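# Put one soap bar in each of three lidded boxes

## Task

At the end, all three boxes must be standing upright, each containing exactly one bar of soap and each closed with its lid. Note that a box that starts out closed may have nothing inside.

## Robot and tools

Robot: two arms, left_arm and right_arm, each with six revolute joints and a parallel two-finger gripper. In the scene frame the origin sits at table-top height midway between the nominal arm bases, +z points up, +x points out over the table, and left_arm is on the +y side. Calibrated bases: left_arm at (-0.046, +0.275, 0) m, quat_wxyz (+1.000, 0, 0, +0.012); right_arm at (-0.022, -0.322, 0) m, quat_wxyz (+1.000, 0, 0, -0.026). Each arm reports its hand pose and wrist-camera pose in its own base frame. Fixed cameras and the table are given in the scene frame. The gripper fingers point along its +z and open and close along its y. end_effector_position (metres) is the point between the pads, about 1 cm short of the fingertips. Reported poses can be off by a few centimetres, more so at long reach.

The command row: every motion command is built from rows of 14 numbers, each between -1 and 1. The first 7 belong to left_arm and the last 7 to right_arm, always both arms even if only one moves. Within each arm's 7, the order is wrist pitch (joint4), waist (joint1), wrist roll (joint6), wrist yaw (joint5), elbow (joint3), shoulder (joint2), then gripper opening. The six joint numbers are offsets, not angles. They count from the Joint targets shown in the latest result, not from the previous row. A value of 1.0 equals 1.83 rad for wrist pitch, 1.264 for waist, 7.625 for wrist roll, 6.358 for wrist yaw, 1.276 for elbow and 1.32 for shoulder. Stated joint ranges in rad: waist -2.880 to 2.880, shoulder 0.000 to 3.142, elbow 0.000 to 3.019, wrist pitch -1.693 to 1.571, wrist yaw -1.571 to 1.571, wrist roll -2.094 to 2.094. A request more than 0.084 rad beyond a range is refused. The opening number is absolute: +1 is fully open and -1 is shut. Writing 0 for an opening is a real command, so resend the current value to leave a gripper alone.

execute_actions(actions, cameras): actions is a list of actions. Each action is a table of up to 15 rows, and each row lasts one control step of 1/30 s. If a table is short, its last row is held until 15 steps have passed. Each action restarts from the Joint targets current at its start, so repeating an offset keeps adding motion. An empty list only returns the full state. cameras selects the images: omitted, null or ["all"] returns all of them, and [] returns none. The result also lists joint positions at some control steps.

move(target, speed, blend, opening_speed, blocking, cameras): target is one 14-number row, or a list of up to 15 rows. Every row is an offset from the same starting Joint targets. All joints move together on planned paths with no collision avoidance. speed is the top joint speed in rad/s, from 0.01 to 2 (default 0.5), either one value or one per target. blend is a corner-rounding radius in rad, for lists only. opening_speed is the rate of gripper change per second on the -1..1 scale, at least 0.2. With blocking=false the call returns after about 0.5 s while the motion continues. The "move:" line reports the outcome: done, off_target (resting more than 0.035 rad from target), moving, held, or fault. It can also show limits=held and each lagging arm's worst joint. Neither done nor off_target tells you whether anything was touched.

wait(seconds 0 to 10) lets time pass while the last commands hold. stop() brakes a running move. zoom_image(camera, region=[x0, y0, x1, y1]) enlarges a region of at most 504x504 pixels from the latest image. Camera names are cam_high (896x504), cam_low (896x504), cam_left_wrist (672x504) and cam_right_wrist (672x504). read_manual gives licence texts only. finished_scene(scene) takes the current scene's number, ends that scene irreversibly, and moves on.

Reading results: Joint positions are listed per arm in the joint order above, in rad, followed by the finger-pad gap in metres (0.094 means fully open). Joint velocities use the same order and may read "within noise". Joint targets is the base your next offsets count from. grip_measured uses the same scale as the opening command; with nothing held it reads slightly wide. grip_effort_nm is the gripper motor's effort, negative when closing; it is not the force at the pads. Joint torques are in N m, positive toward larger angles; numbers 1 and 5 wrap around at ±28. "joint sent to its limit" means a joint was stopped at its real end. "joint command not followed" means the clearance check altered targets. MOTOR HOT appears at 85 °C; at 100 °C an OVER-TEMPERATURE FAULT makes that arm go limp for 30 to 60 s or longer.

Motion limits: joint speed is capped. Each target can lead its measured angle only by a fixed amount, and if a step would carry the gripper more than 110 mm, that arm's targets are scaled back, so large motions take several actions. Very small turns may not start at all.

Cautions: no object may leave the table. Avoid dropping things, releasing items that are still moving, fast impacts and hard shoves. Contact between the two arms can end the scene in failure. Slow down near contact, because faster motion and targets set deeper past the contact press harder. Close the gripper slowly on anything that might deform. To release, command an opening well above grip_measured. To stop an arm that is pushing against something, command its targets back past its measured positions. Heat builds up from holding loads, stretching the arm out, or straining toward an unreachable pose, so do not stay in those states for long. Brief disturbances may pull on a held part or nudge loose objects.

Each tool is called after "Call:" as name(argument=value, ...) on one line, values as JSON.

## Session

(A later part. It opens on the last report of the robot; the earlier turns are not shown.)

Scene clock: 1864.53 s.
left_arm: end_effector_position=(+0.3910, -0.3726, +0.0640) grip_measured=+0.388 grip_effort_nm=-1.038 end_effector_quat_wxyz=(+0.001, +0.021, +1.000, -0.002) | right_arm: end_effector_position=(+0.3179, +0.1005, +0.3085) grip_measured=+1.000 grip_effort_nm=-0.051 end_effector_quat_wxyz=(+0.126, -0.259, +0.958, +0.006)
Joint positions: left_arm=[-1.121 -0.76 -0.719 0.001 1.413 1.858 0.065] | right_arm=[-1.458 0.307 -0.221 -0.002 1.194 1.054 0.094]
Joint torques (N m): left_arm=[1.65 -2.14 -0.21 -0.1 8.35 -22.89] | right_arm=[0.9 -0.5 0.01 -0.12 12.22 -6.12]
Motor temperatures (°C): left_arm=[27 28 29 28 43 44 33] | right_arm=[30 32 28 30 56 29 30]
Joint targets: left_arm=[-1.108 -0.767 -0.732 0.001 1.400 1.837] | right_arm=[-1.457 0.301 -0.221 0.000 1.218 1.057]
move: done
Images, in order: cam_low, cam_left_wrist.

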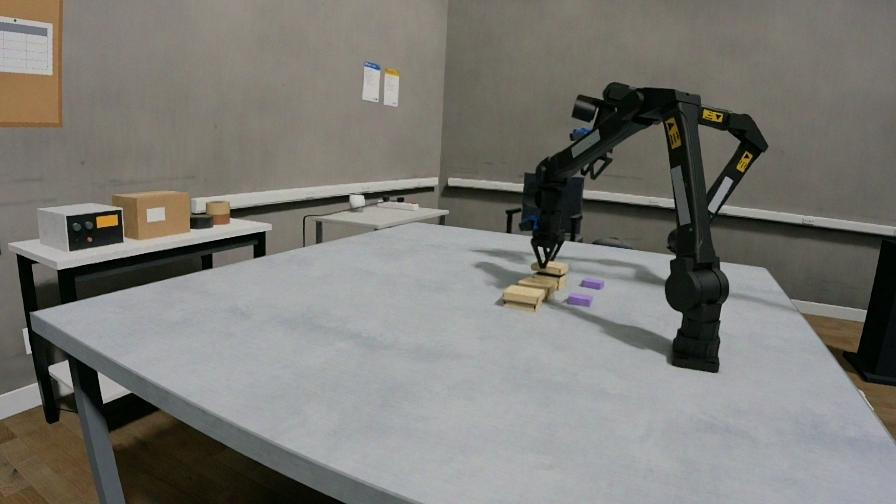

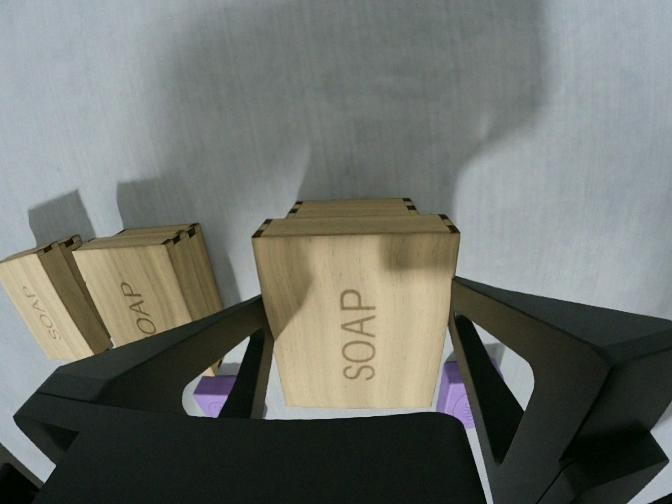

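Call:
move(target=[[0,0.0166,0,0,0,0,0.2,0,0,0,0,0,0,1],[0.018,0.0166,0,0,-0.011,0.0424,0.2,0,0,0,0,0,0,1]], speed=0.05, cameras=["cam_low","cam_left_wrist"])

Call:
zoom_image(camera="cam_low", region=[520, 255, 580, 300])

Call:
zoom_image(camera="cam_left_wrist", region=[240, 170, 480, 250])

Scene clock: 1896.70 s.
left_arm: end_effector_position=(+0.3931, -0.3732, +0.0575) grip_measured=+0.388 grip_effort_nm=-1.043 end_effector_quat_wxyz=(+0.007, +0.020, +1.000, -0.007) | right_arm: end_effector_position=(+0.3179, +0.1005, +0.3085) grip_measured=+1.000 grip_effort_nm=-0.056 end_effector_quat_wxyz=(+0.126, -0.259, +0.958, +0.006)
Joint positions: left_arm=[-1.088 -0.758 -0.719 0.001 1.398 1.861 0.065] | right_arm=[-1.458 0.307 -0.221 -0.002 1.194 1.054 0.094]
Joint torques (N m): left_arm=[1.63 -0.67 -0.21 -0.1 8.29 -17.44] | right_arm=[0.9 -0.44 0.01 -0.11 12.19 -6.07]
Heat: left arm: hottest elbow 43 °C; right arm: hottest elbow 57 °C.
Joint targets: left_arm=[-1.075 -0.746 -0.732 0.001 1.386 1.892] | right_arm=[-1.457 0.301 -0.221 0.000 1.218 1.057]
move: done
Images, in order: cam_low, cam_left_wrist.

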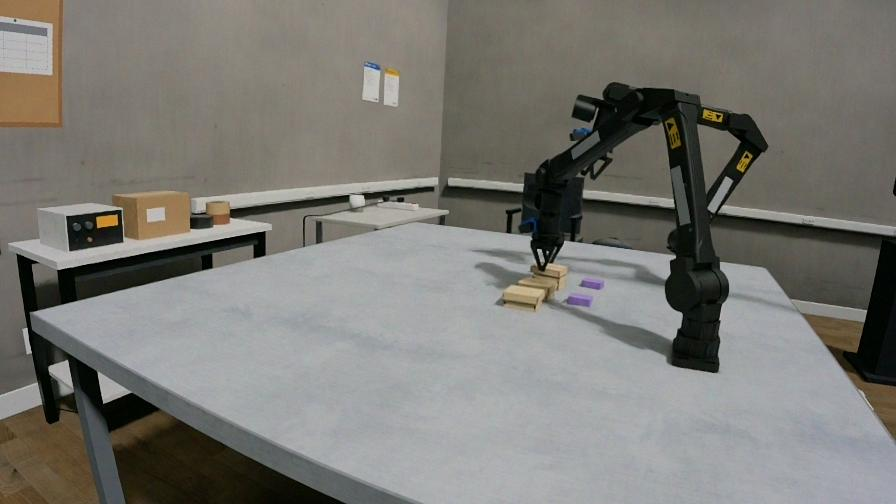

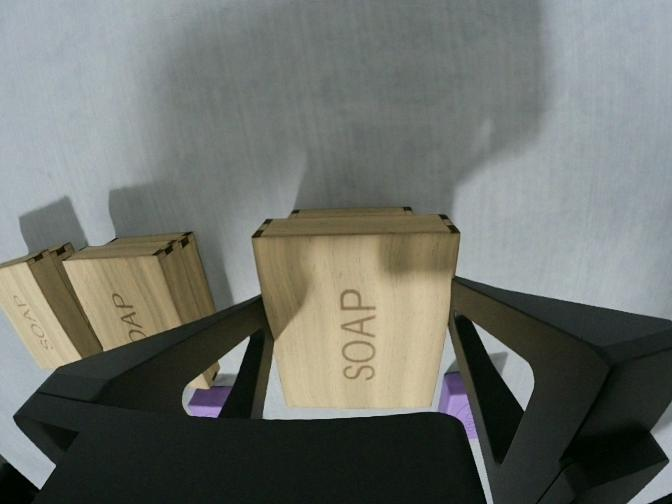

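Scaled by 8.400 from the camera's 896x504 image, which has a finer 1280x720 frame.

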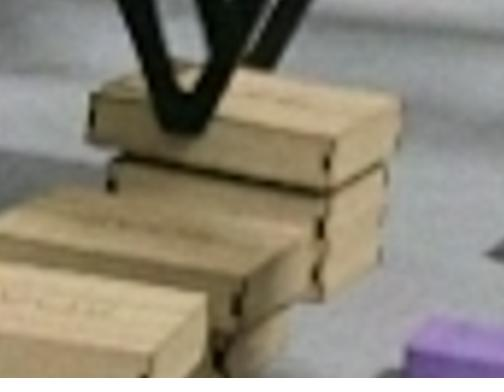

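Scaled by 2.100 from the camera's 672x504 image, which has a finer 960x720 frame.

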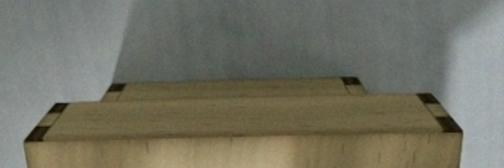

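Call:
move(target=[[0,0,0,0,0,-0.0561,0.2,0,0,0,0,0,0,1],[0.0027,0.0016,0,0,-0.0086,-0.0561,0.2,0,0,0,0,0,0,1],[0.0027,0.0016,0,0,-0.0086,-0.0053,0.2,0,0,0,0,0,0,1]], speed=0.05, cameras=["cam_low","cam_left_wrist"])

Call:
zoom_image(camera="cam_low", region=[520, 255, 580, 300])

Call:
zoom_image(camera="cam_left_wrist", region=[240, 170, 480, 250])

Scene clock: 1931.07 s.
left_arm: end_effector_position=(+0.3914, -0.3701, +0.0556) grip_measured=+0.388 grip_effort_nm=-1.038 end_effector_quat_wxyz=(+0.006, +0.019, +1.000, -0.006) | right_arm: end_effector_position=(+0.3179, +0.1005, +0.3085) grip_measured=+1.000 grip_effort_nm=-0.042 end_effector_quat_wxyz=(+0.126, -0.259, +0.958, +0.006)
Joint positions: left_arm=[-1.083 -0.756 -0.719 0.001 1.387 1.857 0.065] | right_arm=[-1.458 0.307 -0.221 -0.002 1.194 1.054 0.094]
Joint torques (N m): left_arm=[1.61 -0.67 -0.2 -0.09 8.27 -18.32] | right_arm=[0.9 -0.44 0.01 -0.12 12.21 -6.07]
Joint targets: left_arm=[-1.070 -0.744 -0.732 0.001 1.375 1.886] | right_arm=[-1.457 0.301 -0.221 0.000 1.218 1.057]
move: done
Images, in order: cam_low, cam_left_wrist.

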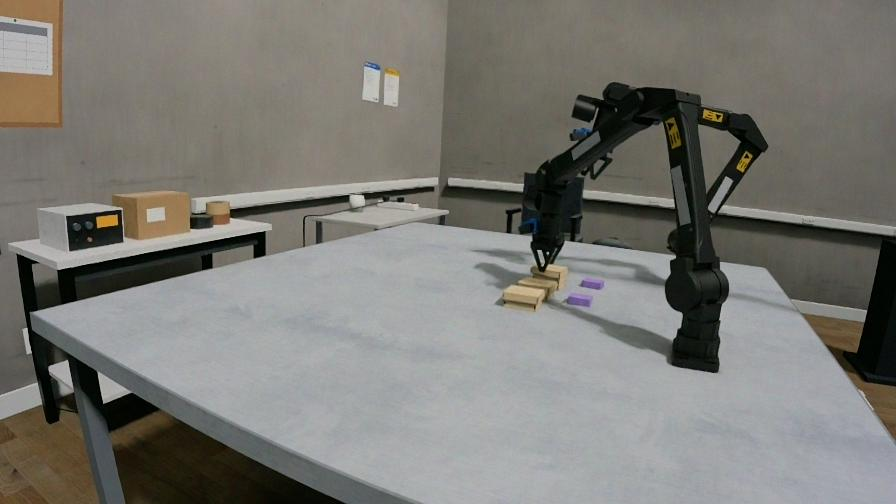

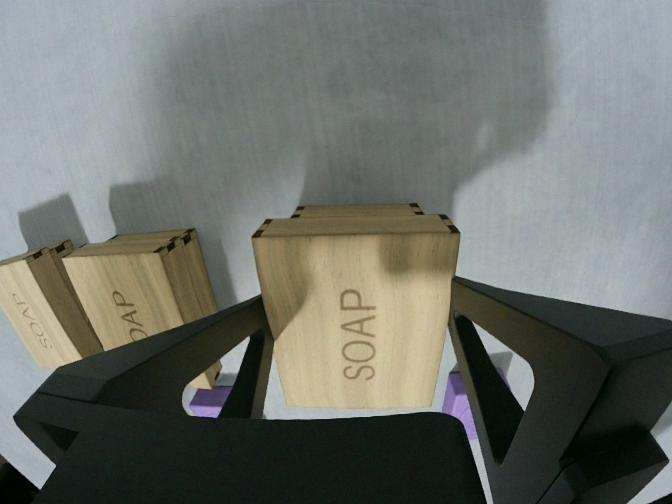

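Scaled by 8.400 from the camera's 896x504 image, which has a finer 1280x720 frame.

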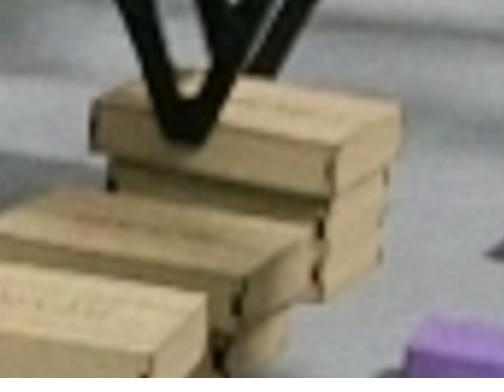

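Scaled by 2.100 from the camera's 672x504 image, which has a finer 960x720 frame.

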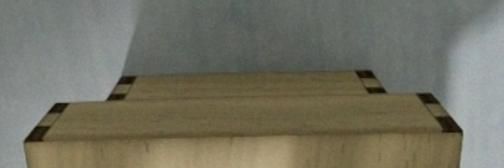

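Call:
move(target=[[0,0,0,0,0,-0.0561,0.2,0,0,0,0,0,0,1],[0.001,-0.019,0,0,-0.0034,-0.0561,0.2,0,0,0,0,0,0,1],[0.001,-0.019,0,0,-0.0034,0.0,0.2,0,0,0,0,0,0,1]], speed=0.05, cameras=["cam_low","cam_left_wrist"])

Call:
zoom_image(camera="cam_low", region=[520, 255, 580, 300])

Call:
zoom_image(camera="cam_left_wrist", region=[240, 170, 480, 250])

Scene clock: 1948.37 s.
left_arm: end_effector_position=(+0.3899, -0.3695, +0.0544) grip_measured=+0.388 grip_effort_nm=-1.033 end_effector_quat_wxyz=(+0.005, +0.019, +1.000, -0.005) | right_arm: end_effector_position=(+0.3179, +0.1005, +0.3085) grip_measured=+1.000 grip_effort_nm=-0.046 end_effector_quat_wxyz=(+0.126, -0.259, +0.958, +0.006)
Joint positions: left_arm=[-1.081 -0.757 -0.719 0.001 1.382 1.856 0.065] | right_arm=[-1.458 0.307 -0.221 -0.002 1.194 1.054 0.094]
Joint torques (N m): left_arm=[1.63 -2.37 -0.2 -0.1 8.32 -18.26] | right_arm=[0.9 -0.5 0.01 -0.12 12.21 -6.12]
Joint targets: left_arm=[-1.069 -0.768 -0.732 0.001 1.371 1.885] | right_arm=[-1.457 0.301 -0.221 0.000 1.218 1.057]
move: done
Images, in order: cam_low, cam_left_wrist.

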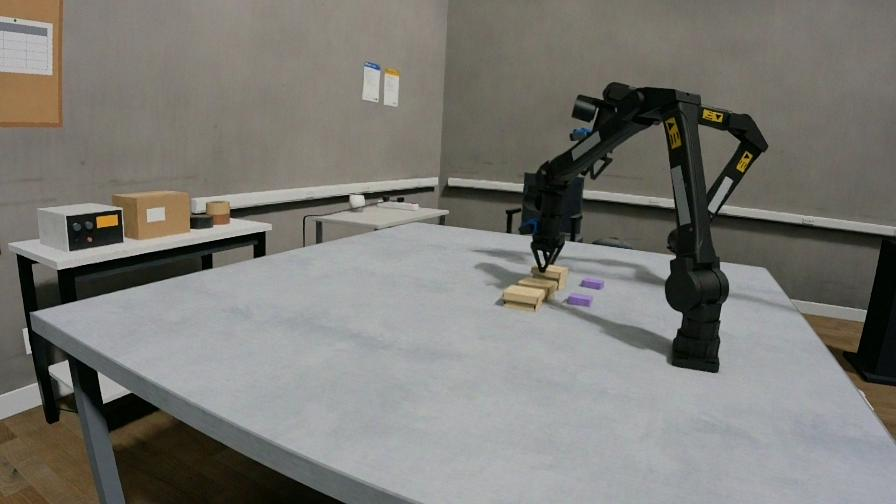

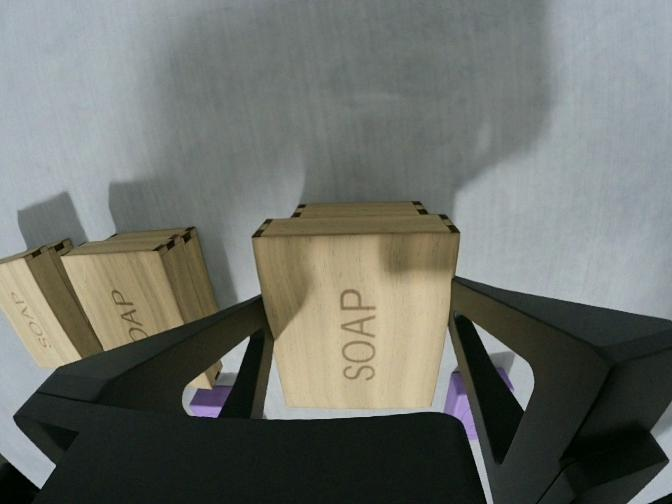

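Scaled by 8.400 from the camera's 896x504 image, which has a finer 1280x720 frame.

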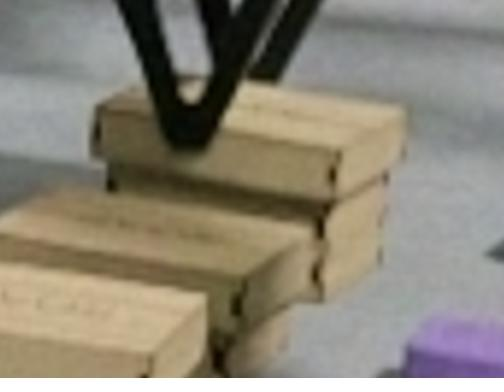

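Scaled by 2.100 from the camera's 672x504 image, which has a finer 960x720 frame.

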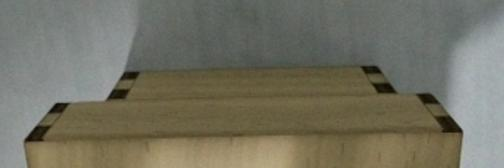

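Call:
move(target=[[0,0,0,0,0,-0.0561,0.2,0,0,0,0,0,0,1],[0.001,-0.0016,0,0,-0.003,-0.0561,0.2,0,0,0,0,0,0,1],[0.001,-0.0016,0,0,-0.003,0.004,0.2,0,0,0,0,0,0,1]], speed=0.05, cameras=["cam_low","cam_left_wrist"])

Call:
zoom_image(camera="cam_low", region=[520, 255, 580, 300])

Call:
zoom_image(camera="cam_left_wrist", region=[240, 170, 480, 250])

Scene clock: 1970.77 s.
left_arm: end_effector_position=(+0.3898, -0.3703, +0.0527) grip_measured=+0.388 grip_effort_nm=-1.038 end_effector_quat_wxyz=(+0.005, +0.020, +1.000, -0.005) | right_arm: end_effector_position=(+0.3179, +0.1005, +0.3085) grip_measured=+1.000 grip_effort_nm=-0.046 end_effector_quat_wxyz=(+0.126, -0.259, +0.958, +0.006)
Joint positions: left_arm=[-1.078 -0.759 -0.719 0.001 1.382 1.86 0.065] | right_arm=[-1.458 0.307 -0.221 -0.002 1.194 1.054 0.094]
Joint torques (N m): left_arm=[1.59 -2.49 -0.21 -0.1 7.95 -17.96] | right_arm=[0.91 -0.5 0.01 -0.11 12.21 -6.07]
Joint targets: left_arm=[-1.066 -0.770 -0.732 0.001 1.367 1.891] | right_arm=[-1.457 0.301 -0.221 0.000 1.218 1.057]
move: done
Images, in order: cam_low, cam_left_wrist.

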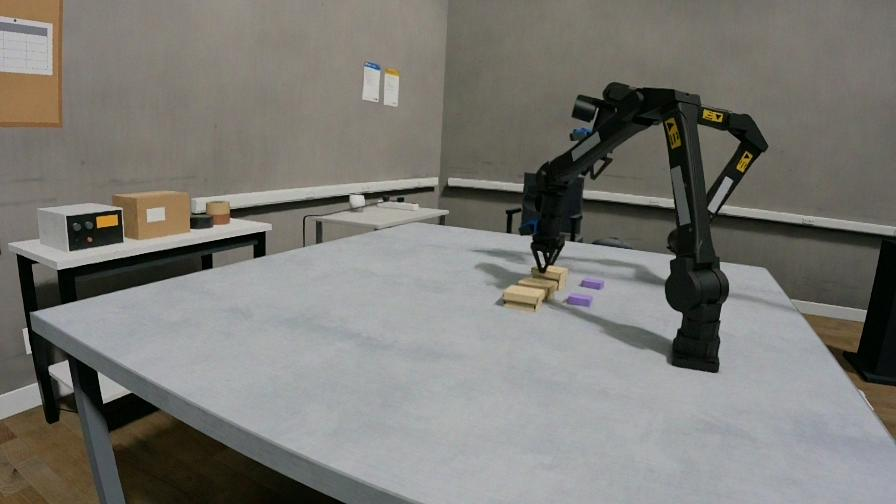

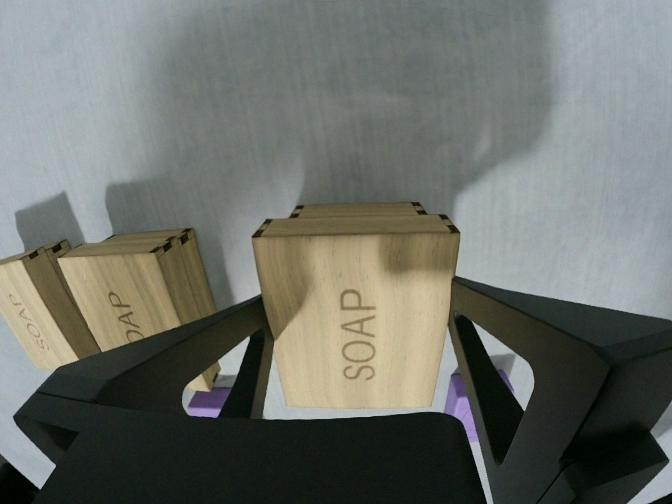

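Scaled by 8.400 from the camera's 896x504 image, which has a finer 1280x720 frame.

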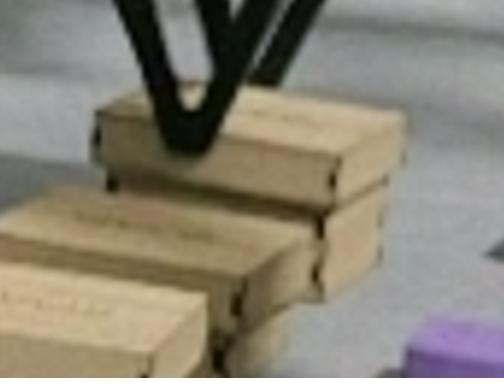

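Scaled by 2.100 from the camera's 672x504 image, which has a finer 960x720 frame.

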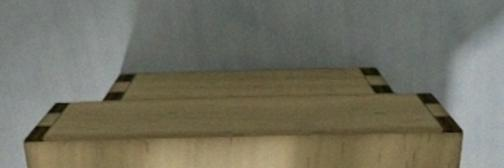

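Call:
move(target=[0,0,0,0,0,0.02,0.2,0,0,0,0,0,0,1], speed=0.05, cameras=["cam_low","cam_left_wrist"])

Call:
zoom_image(camera="cam_low", region=[520, 255, 580, 300])

Call:
zoom_image(camera="cam_left_wrist", region=[240, 170, 480, 250])

Scene clock: 1978.47 s.
left_arm: end_effector_position=(+0.3885, -0.3697, +0.0401) grip_measured=+0.388 grip_effort_nm=-1.038 end_effector_quat_wxyz=(-0.003, +0.020, +1.000, +0.002) | right_arm: end_effector_position=(+0.3179, +0.1005, +0.3085) grip_measured=+1.000 grip_effort_nm=-0.042 end_effector_quat_wxyz=(+0.126, -0.259, +0.958, +0.006)
Joint positions: left_arm=[-1.076 -0.759 -0.719 0.001 1.382 1.884 0.065] | right_arm=[-1.458 0.307 -0.221 -0.002 1.194 1.054 0.094]
Joint torques (N m): left_arm=[1.42 -2.43 -0.21 -0.11 7.79 -18.02] | right_arm=[0.9 -0.44 0.01 -0.12 12.21 -6.07]
Joint targets: left_arm=[-1.067 -0.770 -0.732 0.001 1.367 1.917] | right_arm=[-1.457 0.301 -0.221 0.000 1.218 1.057]
move: done
Images, in order: cam_low, cam_left_wrist.

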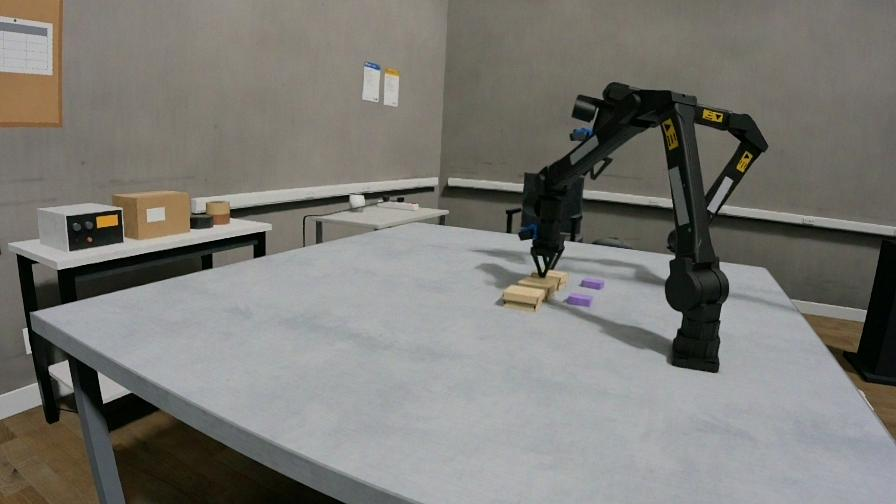

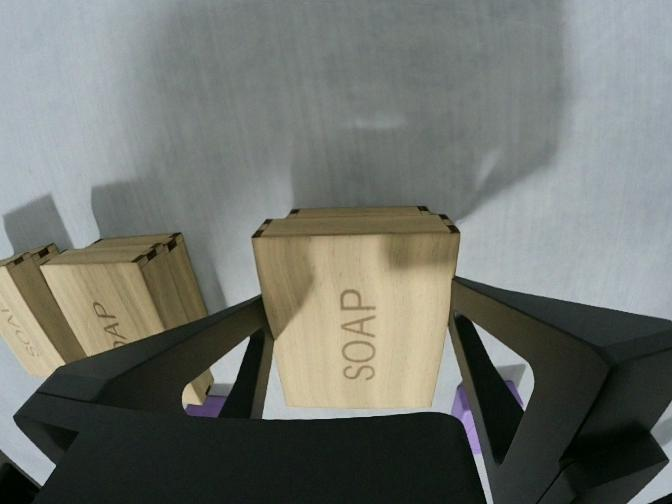

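Scaled by 8.400 from the camera's 896x504 image, which has a finer 1280x720 frame.

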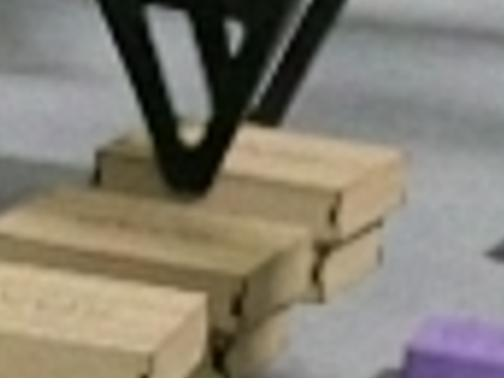

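Scaled by 2.100 from the camera's 672x504 image, which has a finer 960x720 frame.

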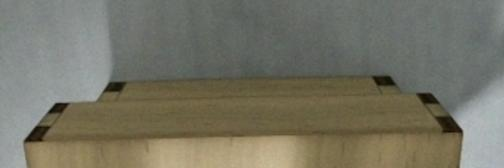

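Seated (z .0401). Unload, open, rise.

Call:
move(target=[[0,0,0,0,0,-0.02,0.2,0,0,0,0,0,0,1],[0,0,0,0,0,-0.02,0.6,0,0,0,0,0,0,1]], speed=0.1, opening_speed=0.4, cameras=[])

Call:
move(target=[-0.11,0,0,0,0,-0.17,0.6,0,0,0,0,0,0,1], speed=0.4, cameras=["all"])

Call:
zoom_image(camera="cam_low", region=[490, 240, 610, 320])

Scene clock: 1989.50 s.
left_arm: end_effector_position=(+0.3885, -0.3697, +0.0401) grip_measured=+0.597 grip_effort_nm=0.115 end_effector_quat_wxyz=(-0.003, +0.020, +1.000, +0.002) | right_arm: end_effector_position=(+0.3179, +0.1005, +0.3085) grip_measured=+1.000 grip_effort_nm=-0.056 end_effector_quat_wxyz=(+0.126, -0.259, +0.958, +0.006)
Joint positions: left_arm=[-1.076 -0.759 -0.719 0.001 1.382 1.884 0.075] | right_arm=[-1.458 0.307 -0.221 -0.002 1.194 1.054 0.094]
Joint torques (N m): left_arm=[1.43 -2.37 -0.2 -0.11 7.79 -20.48] | right_arm=[0.9 -0.44 0.01 -0.12 12.22 -6.07]
Joint targets: left_arm=[-1.067 -0.770 -0.732 0.001 1.367 1.891] | right_arm=[-1.457 0.301 -0.221 0.000 1.218 1.057]
move: done

Scene clock: 1990.67 s.
left_arm: end_effector_position=(+0.3598, -0.3424, +0.1468) grip_measured=+0.598 grip_effort_nm=0.120 end_effector_quat_wxyz=(+0.009, +0.020, +1.000, -0.009) | right_arm: end_effector_position=(+0.3179, +0.1005, +0.3085) grip_measured=+1.000 grip_effort_nm=-0.051 end_effector_quat_wxyz=(+0.126, -0.259, +0.958, +0.006)
Joint positions: left_arm=[-1.256 -0.759 -0.719 0.001 1.374 1.663 0.075] | right_arm=[-1.458 0.307 -0.221 -0.002 1.194 1.054 0.094]
Joint torques (N m): left_arm=[0.61 -2.37 -0.2 -0.11 9.47 -18.02] | right_arm=[0.9 -0.44 0.01 -0.12 12.21 -6.07]
Joint targets: left_arm=[-1.268 -0.770 -0.732 0.001 1.367 1.666] | right_arm=[-1.457 0.301 -0.221 0.000 1.218 1.057]
move: done

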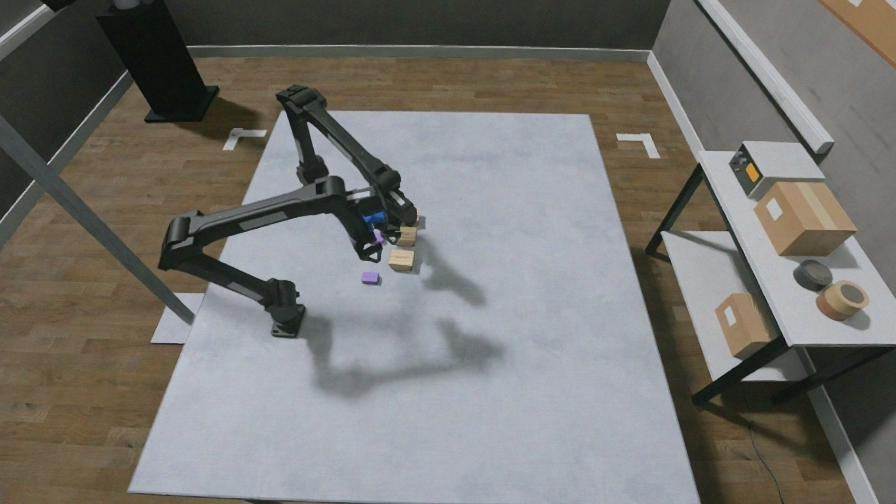

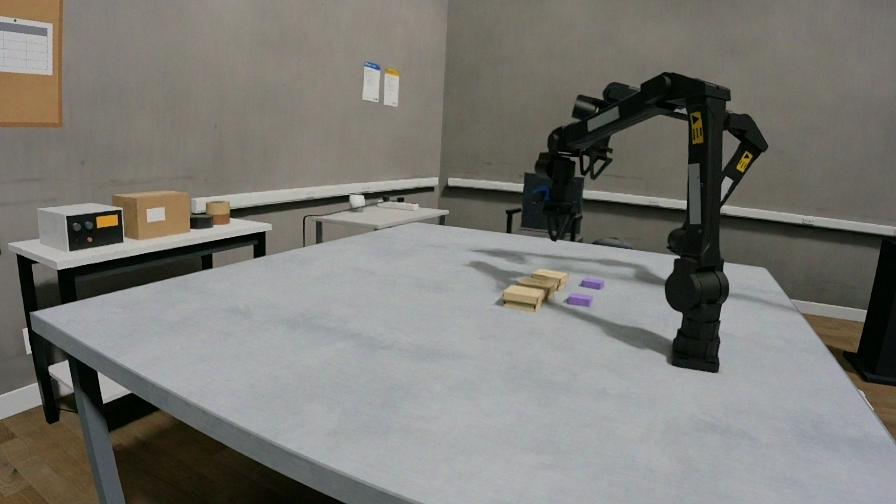

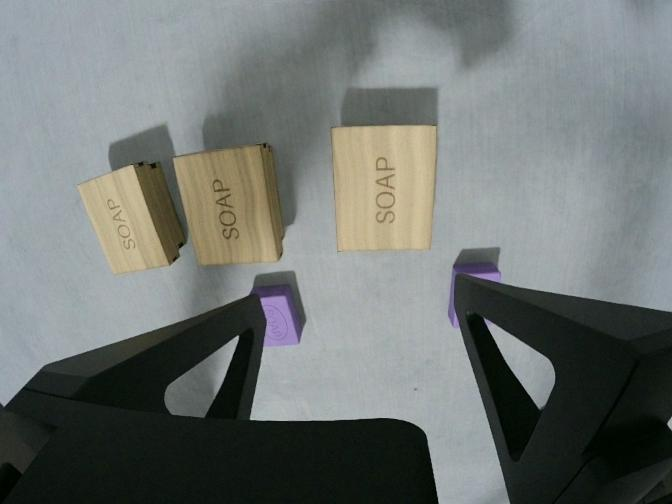

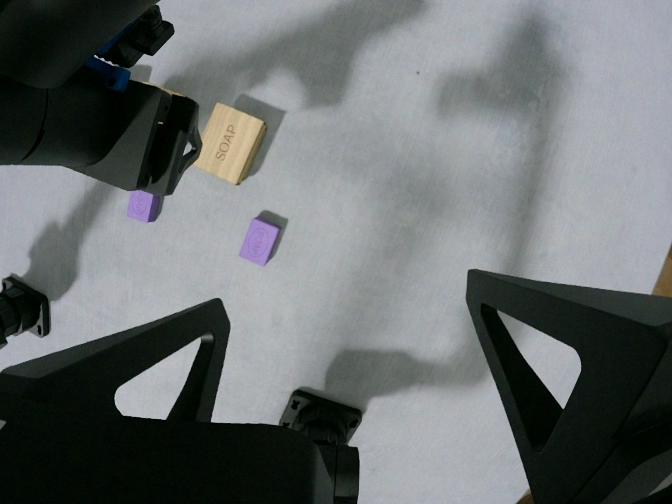

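Scaled by 4.200 from the camera's 896x504 image, which has a finer 1280x720 frame.

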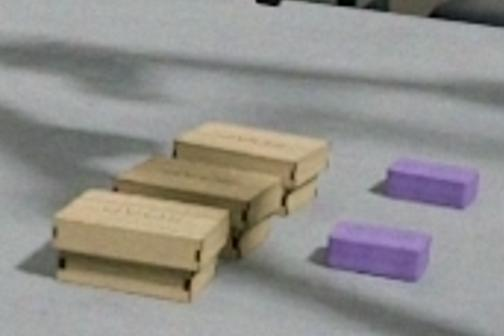

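Call:
finished_scene(scene=1)

The scene is finished: the task was done.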